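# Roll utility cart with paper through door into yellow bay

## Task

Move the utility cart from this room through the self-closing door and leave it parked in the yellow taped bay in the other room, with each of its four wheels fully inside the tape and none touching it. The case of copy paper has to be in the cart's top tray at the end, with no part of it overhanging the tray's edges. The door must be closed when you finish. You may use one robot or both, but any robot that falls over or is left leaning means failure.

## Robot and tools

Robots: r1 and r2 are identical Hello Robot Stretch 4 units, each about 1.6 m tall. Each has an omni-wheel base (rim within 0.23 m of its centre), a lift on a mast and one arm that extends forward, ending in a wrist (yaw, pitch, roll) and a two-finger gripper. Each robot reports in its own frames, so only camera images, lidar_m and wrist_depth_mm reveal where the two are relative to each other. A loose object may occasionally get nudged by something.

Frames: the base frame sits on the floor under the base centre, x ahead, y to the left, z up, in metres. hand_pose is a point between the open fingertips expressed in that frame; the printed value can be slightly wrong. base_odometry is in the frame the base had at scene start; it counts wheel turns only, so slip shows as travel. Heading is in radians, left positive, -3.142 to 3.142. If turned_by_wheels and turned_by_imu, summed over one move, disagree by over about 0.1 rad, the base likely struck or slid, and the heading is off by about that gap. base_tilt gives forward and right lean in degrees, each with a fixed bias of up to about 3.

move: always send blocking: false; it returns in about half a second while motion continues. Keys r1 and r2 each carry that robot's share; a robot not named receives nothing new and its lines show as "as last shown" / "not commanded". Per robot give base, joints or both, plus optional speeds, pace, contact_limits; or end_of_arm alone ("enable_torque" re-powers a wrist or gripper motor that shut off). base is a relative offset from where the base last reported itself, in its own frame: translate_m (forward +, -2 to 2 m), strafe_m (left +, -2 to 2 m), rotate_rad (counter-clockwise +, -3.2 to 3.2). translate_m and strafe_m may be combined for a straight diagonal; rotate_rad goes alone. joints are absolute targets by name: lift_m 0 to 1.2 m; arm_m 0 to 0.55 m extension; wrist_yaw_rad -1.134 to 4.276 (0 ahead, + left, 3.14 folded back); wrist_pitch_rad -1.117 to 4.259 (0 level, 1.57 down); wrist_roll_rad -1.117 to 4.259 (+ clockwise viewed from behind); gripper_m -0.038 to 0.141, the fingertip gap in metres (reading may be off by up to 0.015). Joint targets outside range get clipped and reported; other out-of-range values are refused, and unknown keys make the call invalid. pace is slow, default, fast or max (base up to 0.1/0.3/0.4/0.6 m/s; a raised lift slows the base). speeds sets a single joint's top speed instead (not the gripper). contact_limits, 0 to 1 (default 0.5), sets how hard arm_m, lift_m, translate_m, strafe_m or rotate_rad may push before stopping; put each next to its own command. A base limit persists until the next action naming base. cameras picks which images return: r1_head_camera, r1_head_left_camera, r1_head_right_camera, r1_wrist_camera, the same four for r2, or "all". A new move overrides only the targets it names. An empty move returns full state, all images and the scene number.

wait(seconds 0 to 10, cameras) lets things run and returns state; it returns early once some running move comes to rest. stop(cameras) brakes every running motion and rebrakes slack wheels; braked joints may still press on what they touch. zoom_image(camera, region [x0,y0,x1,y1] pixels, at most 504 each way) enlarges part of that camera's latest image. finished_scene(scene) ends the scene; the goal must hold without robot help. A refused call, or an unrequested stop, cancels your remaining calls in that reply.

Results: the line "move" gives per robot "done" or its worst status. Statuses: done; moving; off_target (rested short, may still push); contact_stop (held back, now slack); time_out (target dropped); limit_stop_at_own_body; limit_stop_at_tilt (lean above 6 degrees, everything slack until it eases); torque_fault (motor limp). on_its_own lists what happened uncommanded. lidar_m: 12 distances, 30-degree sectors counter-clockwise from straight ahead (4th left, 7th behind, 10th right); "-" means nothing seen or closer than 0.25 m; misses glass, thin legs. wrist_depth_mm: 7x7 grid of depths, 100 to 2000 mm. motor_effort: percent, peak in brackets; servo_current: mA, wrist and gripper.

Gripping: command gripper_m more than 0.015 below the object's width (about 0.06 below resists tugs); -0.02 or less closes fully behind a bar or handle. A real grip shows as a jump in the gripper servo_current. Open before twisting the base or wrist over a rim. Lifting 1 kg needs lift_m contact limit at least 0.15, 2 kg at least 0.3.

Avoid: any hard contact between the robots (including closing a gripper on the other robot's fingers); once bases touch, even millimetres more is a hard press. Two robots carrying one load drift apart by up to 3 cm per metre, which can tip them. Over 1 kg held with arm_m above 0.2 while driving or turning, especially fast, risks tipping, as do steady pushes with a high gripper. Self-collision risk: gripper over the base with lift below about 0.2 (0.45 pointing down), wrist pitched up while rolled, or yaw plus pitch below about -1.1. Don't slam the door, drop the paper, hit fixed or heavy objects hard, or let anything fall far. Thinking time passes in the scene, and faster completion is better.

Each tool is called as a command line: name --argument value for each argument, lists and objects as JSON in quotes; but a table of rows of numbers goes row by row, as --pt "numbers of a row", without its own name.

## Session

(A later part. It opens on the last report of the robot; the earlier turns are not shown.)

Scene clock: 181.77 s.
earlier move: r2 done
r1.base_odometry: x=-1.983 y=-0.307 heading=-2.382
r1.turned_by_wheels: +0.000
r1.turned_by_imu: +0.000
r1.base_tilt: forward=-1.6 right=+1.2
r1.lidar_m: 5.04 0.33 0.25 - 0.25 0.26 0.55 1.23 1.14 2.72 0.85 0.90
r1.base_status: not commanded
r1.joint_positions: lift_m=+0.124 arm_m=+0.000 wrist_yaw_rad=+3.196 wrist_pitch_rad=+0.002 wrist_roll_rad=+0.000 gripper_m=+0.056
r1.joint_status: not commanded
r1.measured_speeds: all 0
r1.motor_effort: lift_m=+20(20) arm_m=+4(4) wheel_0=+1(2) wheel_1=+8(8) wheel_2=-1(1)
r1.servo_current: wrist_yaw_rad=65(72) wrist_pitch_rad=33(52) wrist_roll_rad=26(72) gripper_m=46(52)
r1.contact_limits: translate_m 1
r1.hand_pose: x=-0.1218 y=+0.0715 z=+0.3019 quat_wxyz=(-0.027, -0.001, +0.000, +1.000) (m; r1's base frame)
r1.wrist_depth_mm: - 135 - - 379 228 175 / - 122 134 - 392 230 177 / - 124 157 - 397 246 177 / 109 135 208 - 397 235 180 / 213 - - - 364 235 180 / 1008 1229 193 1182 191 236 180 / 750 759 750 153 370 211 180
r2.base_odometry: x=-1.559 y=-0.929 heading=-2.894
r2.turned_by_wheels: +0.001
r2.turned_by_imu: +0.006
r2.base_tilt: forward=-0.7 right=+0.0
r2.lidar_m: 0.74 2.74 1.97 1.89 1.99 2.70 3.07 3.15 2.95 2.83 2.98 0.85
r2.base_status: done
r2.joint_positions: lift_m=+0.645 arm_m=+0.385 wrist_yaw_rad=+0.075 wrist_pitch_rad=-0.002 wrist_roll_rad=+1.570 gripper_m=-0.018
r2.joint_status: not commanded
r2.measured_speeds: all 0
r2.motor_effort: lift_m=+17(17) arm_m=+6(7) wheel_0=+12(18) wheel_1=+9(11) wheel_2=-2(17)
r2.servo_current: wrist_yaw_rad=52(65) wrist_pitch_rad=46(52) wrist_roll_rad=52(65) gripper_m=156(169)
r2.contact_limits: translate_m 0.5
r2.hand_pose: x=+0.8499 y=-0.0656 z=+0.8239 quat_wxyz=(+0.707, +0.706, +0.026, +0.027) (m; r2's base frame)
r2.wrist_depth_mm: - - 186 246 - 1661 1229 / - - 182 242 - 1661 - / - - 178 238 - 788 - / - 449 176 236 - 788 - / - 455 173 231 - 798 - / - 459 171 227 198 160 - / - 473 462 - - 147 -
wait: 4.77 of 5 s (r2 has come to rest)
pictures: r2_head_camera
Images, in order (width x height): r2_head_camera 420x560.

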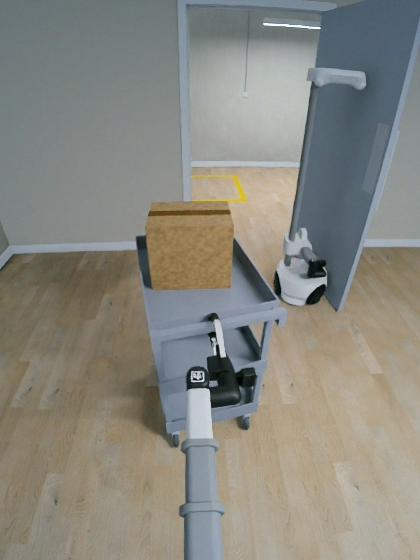

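move --blocking false --r2 '{"base":{"translate_m":-0.08,"strafe_m":0.42},"joints":{"wrist_yaw_rad":-0.28},"speeds":{"wrist_yaw_rad":0.09},"pace":"slow","contact_limits":{"translate_m":0.6}}'

wait --seconds 5.3 --cameras '["r2_head_camera","r2_wrist_camera"]'

Scene clock: 194.70 s.
move: r2 moving
r1: as last shown
r1.base_tilt: forward=-1.5 right=+1.3
r1.lidar_m: 5.05 0.31 0.25 - 0.25 0.25 0.55 1.26 1.14 2.75 0.85 0.92
r1.motor_effort: lift_m=+20(20) arm_m=+4(4) wheel_0=+1(1) wheel_1=+8(8) wheel_2=-1(1)
r1.servo_current: wrist_yaw_rad=59(65) wrist_pitch_rad=46(46) wrist_roll_rad=46(59) gripper_m=39(52)
r1.contact_limits: translate_m 1
r1.wrist_depth_mm: - 134 - - 384 228 174 / - 122 135 - 384 229 176 / - 124 158 - 397 246 177 / 108 135 208 - 397 233 179 / 213 - - - 368 235 180 / 1025 1229 194 1182 191 236 181 / 750 768 759 153 370 211 181
r2.base_odometry: x=-1.554 y=-0.941 heading=-2.893
r2.turned_by_wheels: +0.001
r2.turned_by_imu: +0.001
r2.base_tilt: forward=-0.7 right=+0.1
r2.lidar_m: 0.75 2.71 1.97 1.88 1.98 2.71 3.09 3.19 2.98 2.84 2.98 0.83
r2.base_status: translate_m moving; strafe_m moving
r2.joint_positions: lift_m=+0.645 arm_m=+0.385 wrist_yaw_rad=+0.045 wrist_pitch_rad=-0.002 wrist_roll_rad=+1.570 gripper_m=-0.018
r2.joint_status: wrist_yaw_rad moving
r2.measured_speeds: translate_m=-0.009 strafe_m=+0.050 rotate_rad=+0.000 lift_m=+0.001 arm_m=+0.000 wrist_yaw_rad=-0.218 wrist_pitch_rad=-0.004 wrist_roll_rad=+0.000
r2.motor_effort: lift_m=+16(17) arm_m=+6(6) wheel_0=-2(9) wheel_1=+7(12) wheel_2=+11(11)
r2.servo_current: wrist_yaw_rad=78(150) wrist_pitch_rad=39(46) wrist_roll_rad=46(52) gripper_m=156(163)
r2.contact_limits: translate_m 0.6
r2.hand_pose: x=+0.8478 y=-0.0742 z=+0.8240 quat_wxyz=(+0.707, +0.707, +0.015, +0.017) (m; r2's base frame)
r2.wrist_depth_mm: - - 193 252 286 1618 1160 / - - - 249 - 1808 500 / - - 185 243 - 820 - / - 452 181 237 - 831 - / - 455 178 234 - - - / - 462 174 229 177 160 - / - 466 469 - - - -
pictures: none

Scene clock: 199.70 s.
earlier move: r2 done
r1.base_odometry: x=-1.983 y=-0.307 heading=-2.382
r1.turned_by_wheels: +0.000
r1.turned_by_imu: +0.000
r1.base_tilt: forward=-1.6 right=+1.3
r1.lidar_m: 5.05 0.32 0.25 - 0.25 0.25 0.54 1.24 1.13 2.73 1.05 0.97
r1.base_status: not commanded
r1.joint_positions: lift_m=+0.124 arm_m=+0.000 wrist_yaw_rad=+3.196 wrist_pitch_rad=+0.002 wrist_roll_rad=+0.000 gripper_m=+0.056
r1.joint_status: not commanded
r1.measured_speeds: all 0
r1.motor_effort: lift_m=+19(20) arm_m=+4(4) wheel_0=+1(2) wheel_1=+8(8) wheel_2=-1(1)
r1.servo_current: wrist_yaw_rad=72(72) wrist_pitch_rad=46(52) wrist_roll_rad=59(78) gripper_m=46(52)
r1.contact_limits: translate_m 1
r1.hand_pose: x=-0.1218 y=+0.0715 z=+0.3019 quat_wxyz=(-0.027, -0.001, +0.000, +1.000) (m; r1's base frame)
r1.wrist_depth_mm: - 134 - - 382 228 175 / - 121 134 - 389 229 176 / - 124 158 - 397 246 177 / 109 135 208 - 399 234 179 / 213 - - - 366 235 180 / 991 1229 195 1182 191 236 180 / 759 759 768 153 368 210 180
r2.base_odometry: x=-1.379 y=-1.317 heading=-2.894
r2.turned_by_wheels: -0.001
r2.turned_by_imu: -0.003
r2.base_tilt: forward=-0.7 right=+0.0
r2.lidar_m: 0.77 2.14 1.55 1.47 1.54 2.02 2.99 3.10 3.39 3.26 3.40 0.76
r2.base_status: done
r2.joint_positions: lift_m=+0.645 arm_m=+0.385 wrist_yaw_rad=-0.277 wrist_pitch_rad=-0.009 wrist_roll_rad=+1.570 gripper_m=-0.019
r2.joint_status: all done
r2.measured_speeds: all 0
r2.motor_effort: lift_m=+13(17) arm_m=-3(6) wheel_0=-9(17) wheel_1=+2(12) wheel_2=+5(14)
r2.servo_current: wrist_yaw_rad=46(156) wrist_pitch_rad=52(59) wrist_roll_rad=52(65) gripper_m=98(163)
r2.contact_limits: translate_m 0.6
r2.hand_pose: x=+0.8094 y=-0.1630 z=+0.8262 quat_wxyz=(+0.701, +0.700, -0.101, -0.095) (m; r2's base frame)
r2.wrist_depth_mm: - 1921 169 225 224 1499 1229 / - - 1863 225 224 1537 - / - - 436 227 226 809 - / - 466 445 229 227 820 - / - - 466 229 229 809 - / - - 178 182 176 - - / - - - - - - 500
wait: 5.00 of 5.3 s (r2 has come to rest)
pictures: r2_head_camera, r2_wrist_camera
Images, in order (width x height): r2_head_camera 420x560, r2_wrist_camera 616x392.

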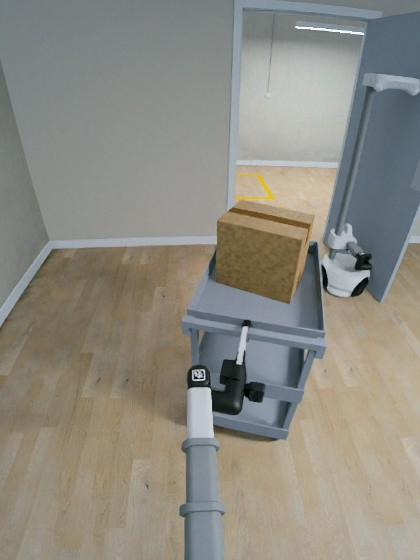

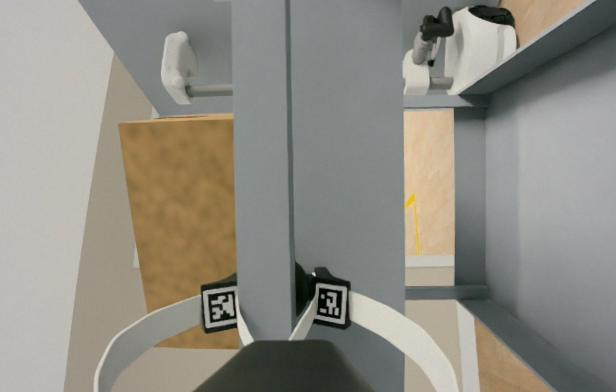

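move --blocking false --r2 '{"base":{"translate_m":0.62,"strafe_m":-0.19},"pace":"slow","contact_limits":{"translate_m":0.5}}'

wait --seconds 7.5 --cameras '["r2_head_camera","r1_head_right_camera"]'

Scene clock: 209.27 s.
move: r2 moving
r1: as last shown
r1.lidar_m: 5.04 0.34 0.25 - 0.25 0.25 0.52 1.26 1.15 2.73 1.04 1.01
r1.motor_effort: lift_m=+19(20) arm_m=+4(4) wheel_0=+1(2) wheel_1=+7(8) wheel_2=-1(1)
r1.servo_current: wrist_yaw_rad=52(65) wrist_pitch_rad=46(52) wrist_roll_rad=46(59) gripper_m=39(46)
r1.contact_limits: translate_m 1
r1.wrist_depth_mm: - 135 - - 387 228 174 / - 122 134 - 384 229 177 / - 124 158 - 397 245 178 / 109 135 207 - 402 235 179 / 213 - - - 366 235 180 / 1025 1229 194 1205 191 236 180 / 750 759 750 153 370 210 180
r2.base_odometry: x=-1.391 y=-1.316 heading=-2.894
r2.turned_by_wheels: +0.000
r2.turned_by_imu: +0.003
r2.base_tilt: forward=-0.8 right=+0.1
r2.lidar_m: 0.77 2.13 1.53 1.47 1.52 2.05 3.01 3.11 3.41 3.24 3.42 0.76
r2.base_status: translate_m moving; strafe_m moving
r2.joint_positions: lift_m=+0.645 arm_m=+0.385 wrist_yaw_rad=-0.284 wrist_pitch_rad=-0.009 wrist_roll_rad=+1.570 gripper_m=-0.019
r2.joint_status: not commanded
r2.measured_speeds: translate_m=+0.048 strafe_m=-0.017 rotate_rad=-0.007 lift_m=+0.000 arm_m=+0.000 wrist_yaw_rad=-0.019 wrist_pitch_rad=+0.000 wrist_roll_rad=+0.000
r2.motor_effort: lift_m=+13(13) arm_m=+1(4) wheel_0=+10(12) wheel_1=+8(8) wheel_2=-16(16)
r2.servo_current: wrist_yaw_rad=52(59) wrist_pitch_rad=59(59) wrist_roll_rad=46(52) gripper_m=72(91)
r2.contact_limits: translate_m 0.5
r2.hand_pose: x=+0.8081 y=-0.1648 z=+0.8262 quat_wxyz=(+0.701, +0.699, -0.103, -0.097) (m; r2's base frame)
r2.wrist_depth_mm: - - 169 226 226 1499 1229 / - - 1863 226 227 1576 - / - 445 430 228 227 798 - / - 462 445 228 227 820 - / - - 462 229 228 820 - / - - 179 183 175 - - / - - 500 - - - 517
pictures: none

Scene clock: 216.50 s.
earlier move: r2 done
r1.base_odometry: x=-1.983 y=-0.307 heading=-2.382
r1.turned_by_wheels: +0.000
r1.turned_by_imu: +0.000
r1.base_tilt: forward=-1.6 right=+1.3
r1.lidar_m: 5.04 0.32 0.25 - 0.25 0.25 0.53 1.23 1.13 0.71 0.74 1.03
r1.base_status: not commanded
r1.joint_positions: lift_m=+0.124 arm_m=+0.000 wrist_yaw_rad=+3.196 wrist_pitch_rad=+0.002 wrist_roll_rad=+0.000 gripper_m=+0.056
r1.joint_status: not commanded
r1.measured_speeds: all 0
r1.motor_effort: lift_m=+19(20) arm_m=+4(4) wheel_0=+1(2) wheel_1=+7(8) wheel_2=-1(1)
r1.servo_current: wrist_yaw_rad=26(78) wrist_pitch_rad=39(52) wrist_roll_rad=46(65) gripper_m=39(46)
r1.contact_limits: translate_m 1
r1.hand_pose: x=-0.1218 y=+0.0715 z=+0.3019 quat_wxyz=(-0.027, -0.001, +0.000, +1.000) (m; r1's base frame)
r1.wrist_depth_mm: - 135 - - 384 227 175 / - 122 134 - 387 230 176 / - 124 158 - 394 245 178 / 108 135 206 - 397 234 179 / 213 - - - 366 236 180 / 1008 1229 194 1182 190 236 180 / 750 759 750 153 373 211 180
r2.base_odometry: x=-2.026 y=-1.285 heading=-2.893
r2.turned_by_wheels: +0.001
r2.turned_by_imu: +0.027
r2.base_tilt: forward=-0.7 right=+0.1
r2.lidar_m: 0.73 2.32 1.72 1.65 1.73 2.41 3.66 3.77 3.18 3.09 1.80 0.78
r2.base_status: done
r2.joint_positions: lift_m=+0.645 arm_m=+0.385 wrist_yaw_rad=-0.276 wrist_pitch_rad=-0.009 wrist_roll_rad=+1.570 gripper_m=-0.019
r2.joint_status: not commanded
r2.measured_speeds: all 0
r2.motor_effort: lift_m=+13(13) arm_m=+4(5) wheel_0=+11(21) wheel_1=+7(11) wheel_2=-2(18)
r2.servo_current: wrist_yaw_rad=59(65) wrist_pitch_rad=59(59) wrist_roll_rad=52(59) gripper_m=65(91)
r2.contact_limits: translate_m 0.5
r2.hand_pose: x=+0.8095 y=-0.1627 z=+0.8262 quat_wxyz=(+0.701, +0.700, -0.100, -0.094) (m; r2's base frame)
r2.wrist_depth_mm: 1983 - 1118 281 286 294 303 / - - - 267 272 1863 1229 / - - - 255 257 1921 - / - - 459 244 246 820 - / 1661 459 455 235 236 831 - / - 452 179 183 174 768 - / - 148 445 - - - -
wait: 7.23 of 7.5 s (r2 has come to rest)
pictures: r1_head_right_camera, r2_head_camera
Images, in order (width x height): r1_head_right_camera 420x672, r2_head_camera 420x560.

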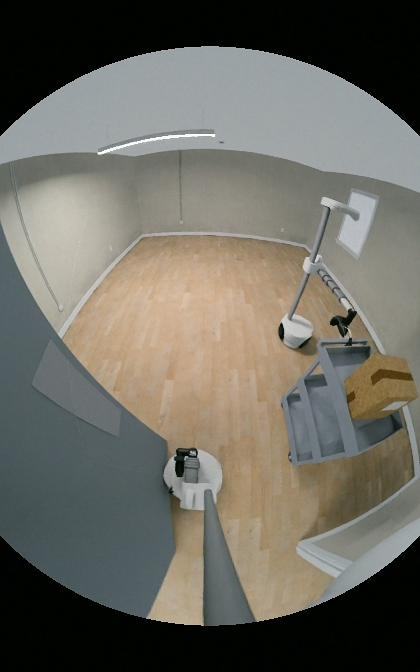

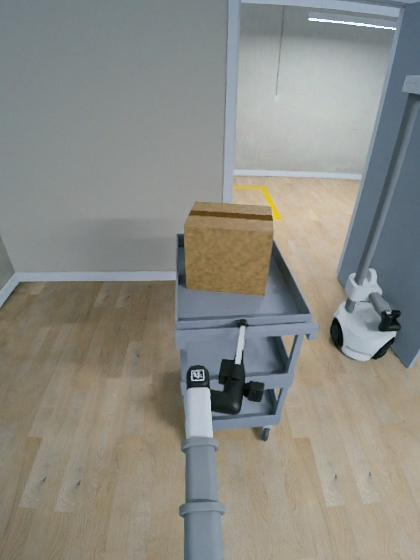

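move --blocking false --r2 '{"base":{"translate_m":-0.6},"pace":"slow","contact_limits":{"translate_m":0.6}}'

wait --seconds 7

move --blocking false --r2 '{"base":{"translate_m":0.08,"strafe_m":0.4},"joints":{"wrist_yaw_rad":-0.5},"speeds":{"wrist_yaw_rad":0.06},"pace":"slow","contact_limits":{"translate_m":0.6}}'

wait --seconds 5.2 --cameras '["r2_head_camera","r2_wrist_camera"]'

Scene clock: 232.17 s.
move: r2 moving
r1: as last shown
r1.lidar_m: 5.06 0.33 0.25 - 0.25 0.25 0.53 1.26 1.14 0.72 0.74 1.01
r1.motor_effort: lift_m=+19(20) arm_m=+4(4) wheel_0=+1(2) wheel_1=+8(8) wheel_2=-1(1)
r1.servo_current: wrist_yaw_rad=52(65) wrist_pitch_rad=46(46) wrist_roll_rad=46(59) gripper_m=39(46)
r1.contact_limits: translate_m 1
r1.wrist_depth_mm: - 134 - - 382 229 175 / - 121 134 - 389 229 176 / - 124 158 - 394 247 177 / 108 135 208 - 399 234 179 / 213 - - - 366 235 180 / 1025 1255 193 1182 191 236 180 / 750 759 750 153 370 211 180
r2.base_odometry: x=-2.015 y=-1.282 heading=-2.892
r2.turned_by_wheels: +0.001
r2.turned_by_imu: +0.002
r2.base_tilt: forward=-0.7 right=+0.0
r2.lidar_m: 0.74 2.29 1.71 1.64 1.75 2.39 3.64 3.75 3.21 3.10 1.82 0.79
r2.base_status: translate_m moving
r2.joint_positions: lift_m=+0.645 arm_m=+0.385 wrist_yaw_rad=-0.273 wrist_pitch_rad=-0.009 wrist_roll_rad=+1.570 gripper_m=-0.019
r2.joint_status: not commanded
r2.measured_speeds: translate_m=-0.049 strafe_m=+0.000 rotate_rad=+0.004 lift_m=+0.000 arm_m=+0.000 wrist_yaw_rad=+0.000 wrist_pitch_rad=+0.000 wrist_roll_rad=+0.000
r2.motor_effort: lift_m=+12(13) arm_m=+4(4) wheel_0=-4(7) wheel_1=-4(6) wheel_2=+17(18)
r2.servo_current: wrist_yaw_rad=52(59) wrist_pitch_rad=52(59) wrist_roll_rad=46(52) gripper_m=65(78)
r2.contact_limits: translate_m 0.6
r2.hand_pose: x=+0.8100 y=-0.1620 z=+0.8263 quat_wxyz=(+0.701, +0.700, -0.099, -0.093) (m; r2's base frame)
r2.wrist_depth_mm: - - 1138 276 283 294 1098 / - - - 265 271 1863 1366 / - - - 255 256 1921 - / - - 459 244 247 842 - / - 466 459 236 236 809 - / - 455 176 182 175 759 - / - 147 452 - 130 - -
pictures: none

Scene clock: 238.97 s.
earlier move: r2 done
r1.base_odometry: x=-1.983 y=-0.307 heading=-2.382
r1.turned_by_wheels: +0.000
r1.turned_by_imu: +0.000
r1.base_tilt: forward=-1.6 right=+1.3
r1.lidar_m: 5.04 0.31 0.25 - 0.25 0.25 0.55 1.23 1.13 2.74 0.92 0.93
r1.base_status: not commanded
r1.joint_positions: lift_m=+0.124 arm_m=+0.000 wrist_yaw_rad=+3.196 wrist_pitch_rad=+0.002 wrist_roll_rad=+0.000 gripper_m=+0.056
r1.joint_status: not commanded
r1.measured_speeds: all 0
r1.motor_effort: lift_m=+19(20) arm_m=+4(4) wheel_0=+1(2) wheel_1=+8(8) wheel_2=-1(1)
r1.servo_current: wrist_yaw_rad=52(72) wrist_pitch_rad=39(52) wrist_roll_rad=46(72) gripper_m=39(52)
r1.contact_limits: translate_m 1
r1.hand_pose: x=-0.1218 y=+0.0715 z=+0.3019 quat_wxyz=(-0.027, -0.001, +0.000, +1.000) (m; r1's base frame)
r1.wrist_depth_mm: - 135 - - 384 227 174 / - 122 135 - 387 230 176 / - 124 158 - 397 245 177 / 108 136 208 - 397 234 179 / 213 - - - 366 236 180 / 1008 1205 195 1182 190 236 180 / 750 750 750 153 370 210 180
r2.base_odometry: x=-1.445 y=-1.138 heading=-2.895
r2.turned_by_wheels: -0.003
r2.turned_by_imu: -0.008
r2.base_tilt: forward=-0.7 right=+0.1
r2.lidar_m: 0.74 2.34 1.75 1.67 1.76 2.41 3.00 3.11 3.19 3.07 3.22 0.77
r2.base_status: done
r2.joint_positions: lift_m=+0.645 arm_m=+0.385 wrist_yaw_rad=-0.282 wrist_pitch_rad=-0.010 wrist_roll_rad=+1.570 gripper_m=-0.019
r2.joint_status: not commanded
r2.measured_speeds: all 0
r2.motor_effort: lift_m=+12(13) arm_m=-4(4) wheel_0=-13(19) wheel_1=-8(12) wheel_2=+0(20)
r2.servo_current: wrist_yaw_rad=46(72) wrist_pitch_rad=59(65) wrist_roll_rad=52(59) gripper_m=72(78)
r2.contact_limits: translate_m 0.6
r2.hand_pose: x=+0.8085 y=-0.1643 z=+0.8264 quat_wxyz=(+0.701, +0.699, -0.103, -0.096) (m; r2's base frame)
r2.wrist_depth_mm: - - 1537 273 277 1430 1182 / - - - 262 264 1397 1255 / - - - 252 252 1708 - / - - 462 243 243 842 - / - - 459 236 236 798 - / - - 176 182 174 788 - / - 459 455 - - - -
wait: 6.80 of 7 s (r2 has come to rest)
pictures: none

Scene clock: 239.47 s.
move: r2 moving
r1: as last shown
r1.lidar_m: 5.05 0.31 0.25 - 0.25 0.25 0.54 1.26 1.11 2.74 0.94 0.91
r1.servo_current: wrist_yaw_rad=46(65) wrist_pitch_rad=33(52) wrist_roll_rad=39(52) gripper_m=46(46)
r1.contact_limits: translate_m 1
r1.wrist_depth_mm: - 134 - - 387 228 174 / - 122 134 - 389 229 176 / - 124 158 - 392 246 177 / 109 135 208 - 399 233 179 / 213 - - - 368 235 180 / 1025 1205 194 1182 190 236 180 / 741 759 759 153 370 211 180
r2.base_odometry: x=-1.444 y=-1.151 heading=-2.897
r2.turned_by_wheels: -0.002
r2.turned_by_imu: -0.002
r2.base_tilt: forward=-0.7 right=+0.1
r2.lidar_m: 0.74 2.34 1.72 1.64 1.73 2.38 3.03 3.14 3.20 3.10 3.24 0.79
r2.base_status: translate_m moving; strafe_m moving
r2.joint_positions: lift_m=+0.645 arm_m=+0.385 wrist_yaw_rad=-0.308 wrist_pitch_rad=-0.010 wrist_roll_rad=+1.570 gripper_m=-0.019
r2.joint_status: wrist_yaw_rad moving
r2.measured_speeds: translate_m=+0.010 strafe_m=+0.050 rotate_rad=+0.002 lift_m=+0.000 arm_m=+0.000 wrist_yaw_rad=-0.069 wrist_pitch_rad=+0.000 wrist_roll_rad=+0.000
r2.motor_effort: lift_m=+12(12) arm_m=-3(4) wheel_0=-18(20) wheel_1=+2(6) wheel_2=-11(11)
r2.servo_current: wrist_yaw_rad=26(78) wrist_pitch_rad=52(59) wrist_roll_rad=52(59) gripper_m=85(85)
r2.contact_limits: translate_m 0.6
r2.hand_pose: x=+0.8043 y=-0.1706 z=+0.8264 quat_wxyz=(+0.700, +0.698, -0.112, -0.105) (m; r2's base frame)
r2.wrist_depth_mm: - - 1576 276 283 304 1138 / - - 1921 265 268 1499 1308 / - - - 254 255 1661 - / - - 459 245 245 831 - / - - 455 235 236 809 - / - - 176 182 174 788 - / - 455 452 - - - -
pictures: none

Scene clock: 244.27 s.
earlier move: r2 done
r1.base_odometry: x=-1.983 y=-0.307 heading=-2.382
r1.turned_by_wheels: +0.000
r1.turned_by_imu: +0.000
r1.base_tilt: forward=-1.6 right=+1.2
r1.lidar_m: 5.06 0.32 0.25 - 0.25 0.26 0.54 1.26 1.14 2.71 0.95 0.95
r1.base_status: not commanded
r1.joint_positions: lift_m=+0.124 arm_m=+0.000 wrist_yaw_rad=+3.196 wrist_pitch_rad=+0.002 wrist_roll_rad=+0.000 gripper_m=+0.056
r1.joint_status: not commanded
r1.measured_speeds: all 0
r1.motor_effort: lift_m=+19(20) arm_m=+4(4) wheel_0=+2(2) wheel_1=+8(8) wheel_2=-1(1)
r1.servo_current: wrist_yaw_rad=65(72) wrist_pitch_rad=33(52) wrist_roll_rad=52(72) gripper_m=39(46)
r1.contact_limits: translate_m 1
r1.hand_pose: x=-0.1218 y=+0.0715 z=+0.3019 quat_wxyz=(-0.027, -0.001, +0.000, +1.000) (m; r1's base frame)
r1.wrist_depth_mm: - 134 - - 382 229 175 / - 121 134 - 387 230 176 / - 124 158 - 394 246 177 / 109 135 207 - 397 234 179 / 213 - - - 366 236 180 / 1025 1229 194 1182 190 236 180 / 759 750 750 153 373 211 180
r2.base_odometry: x=-1.425 y=-1.545 heading=-2.896
r2.turned_by_wheels: +0.001
r2.turned_by_imu: -0.208
r2.base_tilt: forward=-0.7 right=+0.1
r2.lidar_m: 0.70 2.48 1.54 1.34 1.35 1.59 3.12 3.16 3.79 3.40 3.41 0.77
r2.base_status: done
r2.joint_positions: lift_m=+0.645 arm_m=+0.385 wrist_yaw_rad=-0.510 wrist_pitch_rad=-0.010 wrist_roll_rad=+1.570 gripper_m=-0.019
r2.joint_status: all done
r2.measured_speeds: all 0
r2.motor_effort: lift_m=+12(12) arm_m=+4(4) wheel_0=-8(20) wheel_1=+1(6) wheel_2=-12(17)
r2.servo_current: wrist_yaw_rad=59(104) wrist_pitch_rad=59(65) wrist_roll_rad=33(65) gripper_m=72(85)
r2.contact_limits: translate_m 0.6
r2.hand_pose: x=+0.7650 y=-0.2170 z=+0.8265 quat_wxyz=(+0.685, +0.683, -0.182, -0.175) (m; r2's base frame)
r2.wrist_depth_mm: - - - 297 - 1464 1138 / - - - 301 338 1618 1182 / - - - 274 287 1618 492 / - - - 254 262 1618 - / - - 462 236 240 831 - / - 452 177 184 176 778 - / - 424 424 - - - -
wait: 4.80 of 5.2 s (r2 has come to rest)
pictures: r2_head_camera, r2_wrist_camera
Images, in order (width x height): r2_head_camera 420x560, r2_wrist_camera 616x392.

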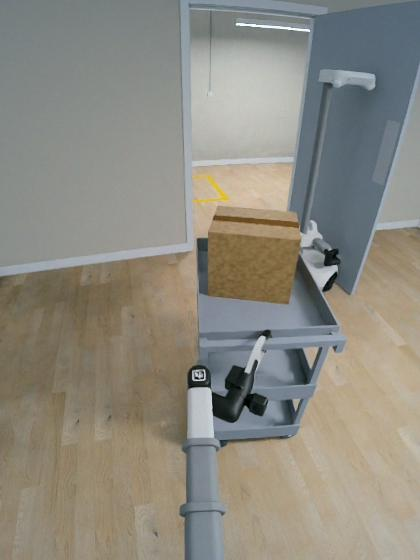

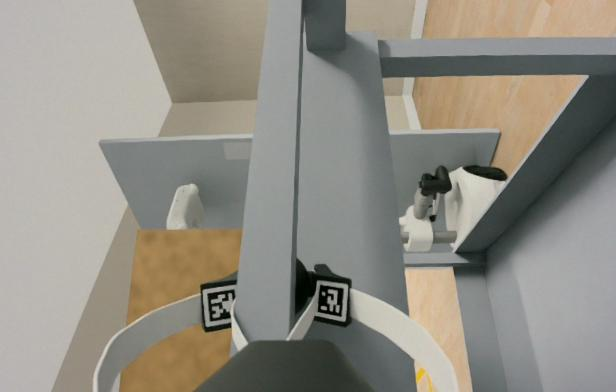

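move --blocking false --r2 '{"base":{"translate_m":0.5},"joints":{"wrist_yaw_rad":-0.3},"speeds":{"wrist_yaw_rad":0.05},"pace":"slow","contact_limits":{"translate_m":0.5}}'

wait --seconds 6 --cameras '["r2_head_camera","r1_head_right_camera"]'

Scene clock: 256.73 s.
move: r2 moving
r1: as last shown
r1.base_tilt: forward=-1.6 right=+1.3
r1.lidar_m: 5.05 0.30 0.25 - 0.25 0.25 0.55 1.24 1.13 2.72 0.92 0.91
r1.motor_effort: lift_m=+19(20) arm_m=+4(4) wheel_0=+1(1) wheel_1=+8(8) wheel_2=-1(1)
r1.servo_current: wrist_yaw_rad=39(65) wrist_pitch_rad=39(52) wrist_roll_rad=46(59) gripper_m=46(46)
r1.contact_limits: translate_m 1
r1.wrist_depth_mm: - 134 - - 382 228 175 / - 122 135 - 387 230 176 / - 124 158 - 392 245 177 / 109 135 208 - 399 233 179 / 213 - - - 364 236 180 / 991 1229 195 1182 191 236 180 / 750 759 759 153 368 210 180
r2.base_odometry: x=-1.437 y=-1.548 heading=-2.896
r2.turned_by_wheels: +0.000
r2.turned_by_imu: +0.000
r2.base_tilt: forward=-0.7 right=+0.1
r2.lidar_m: 0.71 2.45 1.54 1.33 1.36 1.59 3.14 3.16 3.77 3.41 3.43 0.75
r2.base_status: translate_m moving
r2.joint_positions: lift_m=+0.645 arm_m=+0.385 wrist_yaw_rad=-0.509 wrist_pitch_rad=-0.010 wrist_roll_rad=+1.570 gripper_m=-0.019
r2.joint_status: wrist_yaw_rad moving
r2.measured_speeds: translate_m=+0.048 strafe_m=-0.001 rotate_rad=+0.002 lift_m=+0.000 arm_m=+0.000 wrist_yaw_rad=+0.005 wrist_pitch_rad=+0.000 wrist_roll_rad=+0.000
r2.motor_effort: lift_m=+12(12) arm_m=+4(4) wheel_0=+1(7) wheel_1=+4(6) wheel_2=-16(20)
r2.servo_current: wrist_yaw_rad=215(215) wrist_pitch_rad=59(59) wrist_roll_rad=33(59) gripper_m=78(78)
r2.contact_limits: translate_m 0.5
r2.hand_pose: x=+0.7650 y=-0.2170 z=+0.8265 quat_wxyz=(+0.685, +0.683, -0.181, -0.175) (m; r2's base frame)
r2.wrist_depth_mm: - - - 297 - 1499 1098 / - - - 303 338 1661 1182 / - - - 279 287 1576 492 / - - 1983 254 263 1576 - / - - 459 236 241 820 - / - 455 177 183 175 778 - / - 424 421 - 131 - -
pictures: none

Scene clock: 262.50 s.
earlier move: r2 done
r1.base_odometry: x=-1.983 y=-0.307 heading=-2.382
r1.turned_by_wheels: +0.000
r1.turned_by_imu: +0.000
r1.base_tilt: forward=-1.6 right=+1.3
r1.lidar_m: 5.05 0.30 0.25 - 0.25 0.26 0.54 1.23 1.12 0.72 0.75 1.69
r1.base_status: not commanded
r1.joint_positions: lift_m=+0.124 arm_m=+0.000 wrist_yaw_rad=+3.196 wrist_pitch_rad=+0.002 wrist_roll_rad=+0.000 gripper_m=+0.056
r1.joint_status: not commanded
r1.measured_speeds: all 0
r1.motor_effort: lift_m=+19(20) arm_m=+4(4) wheel_0=+1(2) wheel_1=+7(8) wheel_2=-1(1)
r1.servo_current: wrist_yaw_rad=52(72) wrist_pitch_rad=39(52) wrist_roll_rad=59(65) gripper_m=39(52)
r1.contact_limits: translate_m 1
r1.hand_pose: x=-0.1218 y=+0.0715 z=+0.3019 quat_wxyz=(-0.027, -0.001, +0.000, +1.000) (m; r1's base frame)
r1.wrist_depth_mm: - 135 - - 382 229 175 / - 122 134 - 387 230 176 / - 124 157 - 394 245 177 / 108 136 207 - 399 233 178 / 213 - - - 366 236 180 / 1008 1229 193 1182 191 236 180 / 750 750 759 153 370 210 180
r2.base_odometry: x=-1.910 y=-1.667 heading=-2.896
r2.turned_by_wheels: +0.001
r2.turned_by_imu: +0.007
r2.base_tilt: forward=-0.7 right=+0.0
r2.lidar_m: 0.70 2.20 1.64 1.43 1.46 1.75 3.43 3.66 3.72 3.30 3.32 0.79
r2.base_status: done
r2.joint_positions: lift_m=+0.645 arm_m=+0.385 wrist_yaw_rad=-0.302 wrist_pitch_rad=-0.010 wrist_roll_rad=+1.570 gripper_m=-0.019
r2.joint_status: all done
r2.measured_speeds: all 0
r2.motor_effort: lift_m=+12(12) arm_m=+4(4) wheel_0=+7(16) wheel_1=+5(10) wheel_2=-6(20)
r2.servo_current: wrist_yaw_rad=46(364) wrist_pitch_rad=59(65) wrist_roll_rad=46(65) gripper_m=65(78)
r2.contact_limits: translate_m 0.5
r2.hand_pose: x=+0.8052 y=-0.1693 z=+0.8265 quat_wxyz=(+0.700, +0.698, -0.110, -0.103) (m; r2's base frame)
r2.wrist_depth_mm: - - - 287 329 329 1008 / - 1281 1336 296 327 338 336 / - - - 276 282 1756 496 / - - - 253 263 - - / - 1756 459 241 242 831 - / - 452 178 182 168 778 - / - 158 430 - - - -
wait: 5.77 of 6 s (r2 has come to rest)
pictures: r1_head_right_camera, r2_head_camera
Images, in order (width x height): r1_head_right_camera 420x672, r2_head_camera 420x560.

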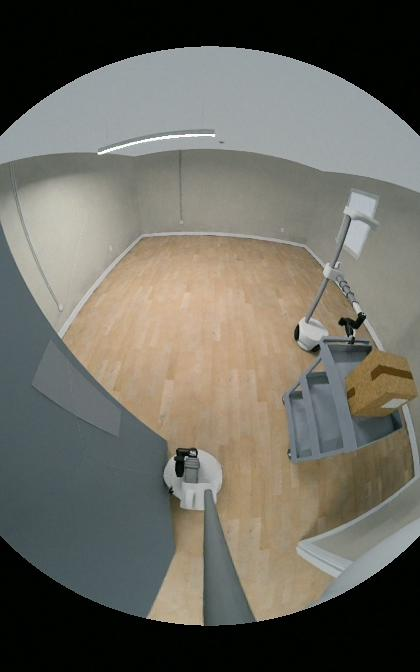

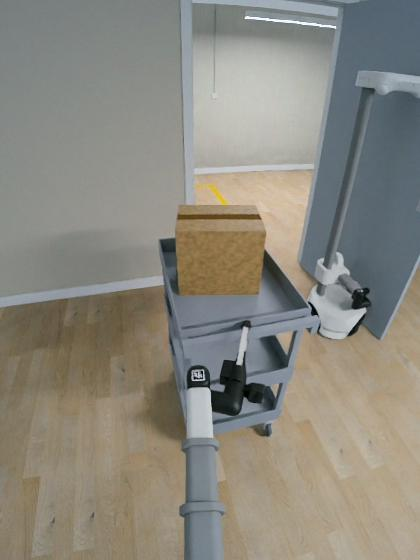

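move --blocking false --r2 '{"base":{"translate_m":-0.72,"strafe_m":-0.62},"joints":{"wrist_yaw_rad":0.3},"speeds":{"wrist_yaw_rad":0.07},"pace":"slow","contact_limits":{"translate_m":0.7}}'

wait --seconds 10 --cameras '["r2_head_camera","r1_head_right_camera"]'

Scene clock: 287.13 s.
move: r2 moving
r1: as last shown
r1.lidar_m: 5.06 0.31 0.25 - 0.25 0.25 0.54 1.26 1.10 0.71 0.75 1.66
r1.servo_current: wrist_yaw_rad=52(65) wrist_pitch_rad=39(46) wrist_roll_rad=65(65) gripper_m=39(46)
r1.contact_limits: translate_m 1
r1.wrist_depth_mm: - 134 - - 382 228 175 / - 122 135 - 387 229 176 / - 124 158 - 394 246 178 / 109 135 208 - 397 234 179 / 213 - - - 366 236 180 / 1025 1229 193 1182 190 236 180 / 759 750 750 153 370 210 180
r2.base_odometry: x=-1.903 y=-1.656 heading=-2.895
r2.turned_by_wheels: +0.001
r2.turned_by_imu: +0.001
r2.base_tilt: forward=-0.7 right=+0.0
r2.lidar_m: 0.69 2.21 1.61 1.43 1.46 1.78 3.47 3.60 3.70 3.28 3.32 0.84
r2.base_status: translate_m moving; strafe_m moving
r2.joint_positions: lift_m=+0.645 arm_m=+0.385 wrist_yaw_rad=-0.268 wrist_pitch_rad=-0.010 wrist_roll_rad=+1.570 gripper_m=-0.019
r2.joint_status: wrist_yaw_rad moving
r2.measured_speeds: translate_m=-0.039 strafe_m=-0.033 rotate_rad=-0.001 lift_m=+0.000 arm_m=+0.000 wrist_yaw_rad=+0.094 wrist_pitch_rad=+0.000 wrist_roll_rad=+0.000
r2.motor_effort: lift_m=+12(12) arm_m=+4(4) wheel_0=+4(9) wheel_1=-7(7) wheel_2=+12(12)
r2.servo_current: wrist_yaw_rad=52(85) wrist_pitch_rad=52(65) wrist_roll_rad=46(52) gripper_m=72(78)
r2.contact_limits: translate_m 0.7
r2.hand_pose: x=+0.8109 y=-0.1606 z=+0.8265 quat_wxyz=(+0.701, +0.700, -0.098, -0.091) (m; r2's base frame)
r2.wrist_depth_mm: - 1255 - 290 322 319 320 / - 1308 1281 293 300 1182 1118 / - - - 270 277 1756 508 / - - - 251 259 - - / - 1756 459 240 240 831 - / 1661 452 179 183 177 788 - / - 147 433 - - - -
pictures: none

Scene clock: 297.13 s.
earlier move: r2 moving
r1.base_odometry: x=-1.983 y=-0.307 heading=-2.382
r1.turned_by_wheels: +0.000
r1.turned_by_imu: -0.001
r1.base_tilt: forward=-1.6 right=+1.2
r1.lidar_m: 5.04 0.34 0.25 - 0.25 0.25 0.53 1.22 1.13 2.73 1.21 0.97
r1.base_status: not commanded
r1.joint_positions: lift_m=+0.124 arm_m=+0.000 wrist_yaw_rad=+3.196 wrist_pitch_rad=+0.002 wrist_roll_rad=+0.000 gripper_m=+0.056
r1.joint_status: not commanded
r1.measured_speeds: all 0
r1.motor_effort: lift_m=+19(20) arm_m=+4(4) wheel_0=+1(2) wheel_1=+7(8) wheel_2=-1(1)
r1.servo_current: wrist_yaw_rad=39(78) wrist_pitch_rad=46(52) wrist_roll_rad=46(78) gripper_m=39(52)
r1.contact_limits: translate_m 1
r1.hand_pose: x=-0.1218 y=+0.0715 z=+0.3019 quat_wxyz=(-0.027, -0.001, +0.000, +1.000) (m; r1's base frame)
r1.wrist_depth_mm: - 134 - - 382 228 174 / - 122 134 - 387 230 177 / - 124 158 - 394 246 177 / 108 135 208 - 394 234 179 / 213 - - - 366 236 180 / 1008 1229 193 1160 191 236 180 / 750 750 759 153 370 211 180
r2.base_odometry: x=-1.363 y=-0.890 heading=-2.895
r2.turned_by_wheels: +0.000
r2.turned_by_imu: -0.005
r2.base_tilt: forward=-0.7 right=+0.1
r2.lidar_m: 0.71 0.84 2.16 1.91 1.91 2.27 2.80 2.83 3.20 2.82 2.85 2.28
r2.base_status: translate_m moving; strafe_m moving
r2.joint_positions: lift_m=+0.645 arm_m=+0.385 wrist_yaw_rad=+0.297 wrist_pitch_rad=-0.010 wrist_roll_rad=+1.570 gripper_m=-0.019
r2.joint_status: all done
r2.measured_speeds: all 0
r2.motor_effort: lift_m=+12(12) arm_m=-3(4) wheel_0=-1(17) wheel_1=-5(12) wheel_2=+6(23)
r2.servo_current: wrist_yaw_rad=39(124) wrist_pitch_rad=52(65) wrist_roll_rad=59(59) gripper_m=72(78)
r2.contact_limits: translate_m 0.7
r2.hand_pose: x=+0.8572 y=+0.0008 z=+0.8265 quat_wxyz=(+0.699, +0.700, +0.101, +0.108) (m; r2's base frame)
r2.wrist_depth_mm: - - - 265 266 1430 1229 / - - - 256 257 1863 508 / - - - 249 250 1921 - / - - 459 241 240 820 - / - - 462 234 234 798 - / - - 177 182 174 778 - / - 466 466 - 137 - -
wait: 10.00 s; no rest
pictures: r1_head_right_camera, r2_head_camera
Images, in order (width x height): r1_head_right_camera 420x672, r2_head_camera 420x560.

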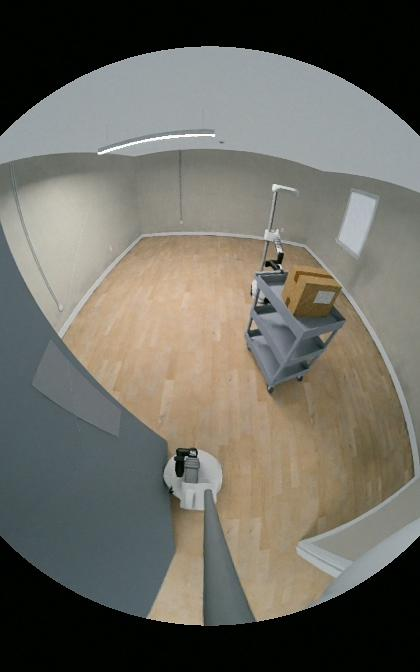

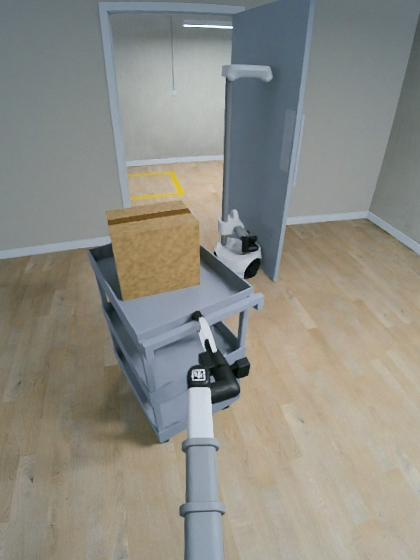

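move --blocking false --r2 '{"base":{"translate_m":-0.8,"strafe_m":-0.22},"joints":{"wrist_yaw_rad":0.2},"speeds":{"wrist_yaw_rad":0.05},"pace":"slow","contact_limits":{"translate_m":0.7}}'

wait --seconds 9.5 --cameras '["r2_head_camera","r2_wrist_camera"]'

Scene clock: 306.60 s.
earlier move: r2 done
move: r2 moving
r1: as last shown
r1.turned_by_imu: +0.000
r1.base_tilt: forward=-1.6 right=+1.3
r1.lidar_m: 5.05 0.34 0.25 - 0.25 0.25 0.53 1.26 1.14 2.73 1.21 0.96
r1.motor_effort: lift_m=+19(20) arm_m=+4(4) wheel_0=+2(2) wheel_1=+7(8) wheel_2=-1(1)
r1.servo_current: wrist_yaw_rad=59(59) wrist_pitch_rad=46(46) wrist_roll_rad=26(59) gripper_m=39(46)
r1.contact_limits: translate_m 1
r1.wrist_depth_mm: - 135 - - 382 229 174 / - 122 134 - 387 230 176 / - 124 158 - 392 245 177 / 108 135 208 - 394 234 179 / 213 - - - 366 236 180 / 1008 1229 193 1160 191 236 180 / 759 759 759 153 370 209 180
r2.base_odometry: x=-1.352 y=-0.884 heading=-2.896
r2.turned_by_wheels: +0.000
r2.turned_by_imu: +0.000
r2.base_tilt: forward=-0.7 right=+0.0
r2.lidar_m: 0.72 0.87 2.17 1.91 1.91 2.29 2.79 2.80 3.17 2.82 2.85 2.24
r2.base_status: translate_m moving; strafe_m moving
r2.joint_positions: lift_m=+0.645 arm_m=+0.385 wrist_yaw_rad=+0.282 wrist_pitch_rad=-0.010 wrist_roll_rad=+1.570 gripper_m=-0.019
r2.joint_status: wrist_yaw_rad moving
r2.measured_speeds: translate_m=-0.049 strafe_m=-0.014 rotate_rad=-0.001 lift_m=+0.000 arm_m=+0.000 wrist_yaw_rad=-0.058 wrist_pitch_rad=+0.000 wrist_roll_rad=+0.000
r2.motor_effort: lift_m=+12(12) arm_m=-3(4) wheel_0=-2(6) wheel_1=-10(10) wheel_2=+11(15)
r2.servo_current: wrist_yaw_rad=26(111) wrist_pitch_rad=65(65) wrist_roll_rad=46(52) gripper_m=72(78)
r2.contact_limits: translate_m 0.7
r2.hand_pose: x=+0.8572 y=-0.0038 z=+0.8265 quat_wxyz=(+0.700, +0.700, +0.096, +0.103) (m; r2's base frame)
r2.wrist_depth_mm: - - - 266 268 1397 1229 / - - - 256 260 1921 521 / - - - 249 251 - - / - - 462 241 241 831 - / - - 455 235 234 809 - / - - 178 182 174 778 - / - 466 459 - 137 - -
pictures: none

Scene clock: 315.63 s.
earlier move: r2 done
r1.base_odometry: x=-1.983 y=-0.307 heading=-2.382
r1.turned_by_wheels: +0.000
r1.turned_by_imu: -0.001
r1.base_tilt: forward=-1.6 right=+1.3
r1.lidar_m: 1.67 0.31 0.25 - 0.25 0.25 0.53 1.26 1.11 2.73 2.86 1.65
r1.base_status: not commanded
r1.joint_positions: lift_m=+0.124 arm_m=+0.000 wrist_yaw_rad=+3.196 wrist_pitch_rad=+0.002 wrist_roll_rad=+0.000 gripper_m=+0.056
r1.joint_status: not commanded
r1.measured_speeds: all 0
r1.motor_effort: lift_m=+20(20) arm_m=+4(4) wheel_0=+1(2) wheel_1=+8(8) wheel_2=-1(1)
r1.servo_current: wrist_yaw_rad=52(78) wrist_pitch_rad=46(52) wrist_roll_rad=52(78) gripper_m=46(52)
r1.contact_limits: translate_m 1
r1.hand_pose: x=-0.1218 y=+0.0715 z=+0.3019 quat_wxyz=(-0.027, -0.001, +0.000, +1.000) (m; r1's base frame)
r1.wrist_depth_mm: - 134 - - 379 227 174 / - 122 135 - 387 229 177 / - 124 158 - 394 245 178 / 108 135 208 - 397 234 179 / 213 - - - 368 236 180 / 1008 1229 194 1182 190 236 180 / 741 750 750 153 373 210 180
r2.base_odometry: x=-0.641 y=-0.483 heading=-2.897
r2.turned_by_wheels: -0.001
r2.turned_by_imu: -0.010
r2.base_tilt: forward=-0.7 right=+0.1
r2.lidar_m: 0.70 1.15 2.26 1.94 1.95 2.24 1.98 1.98 2.37 2.76 2.80 0.94
r2.base_status: done
r2.joint_positions: lift_m=+0.645 arm_m=+0.385 wrist_yaw_rad=+0.196 wrist_pitch_rad=-0.010 wrist_roll_rad=+1.570 gripper_m=-0.019
r2.joint_status: all done
r2.measured_speeds: all 0
r2.motor_effort: lift_m=+12(12) arm_m=-3(4) wheel_0=-12(17) wheel_1=-8(13) wheel_2=+2(15)
r2.servo_current: wrist_yaw_rad=59(111) wrist_pitch_rad=46(65) wrist_roll_rad=39(59) gripper_m=65(78)
r2.contact_limits: translate_m 0.7
r2.hand_pose: x=+0.8558 y=-0.0296 z=+0.8265 quat_wxyz=(+0.704, +0.704, +0.066, +0.073) (m; r2's base frame)
r2.wrist_depth_mm: - - - 267 273 1921 1229 / - - - 258 262 1863 512 / - - - 249 252 1921 - / - - 459 241 241 831 - / - - 459 233 233 798 - / - - 176 182 221 788 - / - 462 459 - - - -
wait: 9.03 of 9.5 s (r2 has come to rest)
pictures: r2_head_camera, r2_wrist_camera
Images, in order (width x height): r2_head_camera 420x560, r2_wrist_camera 616x392.

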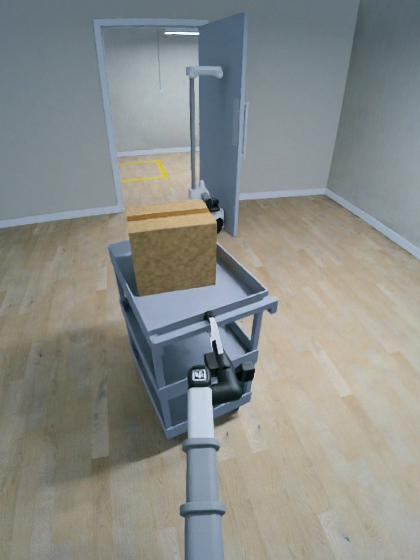

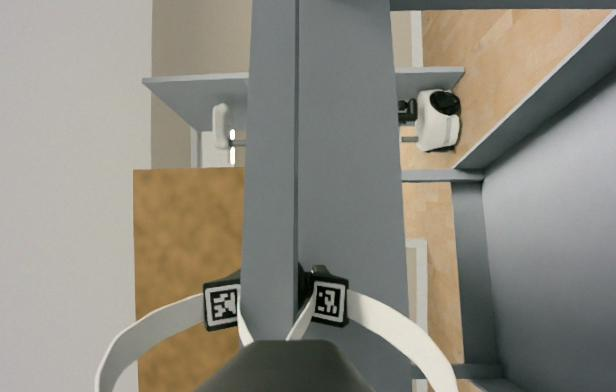

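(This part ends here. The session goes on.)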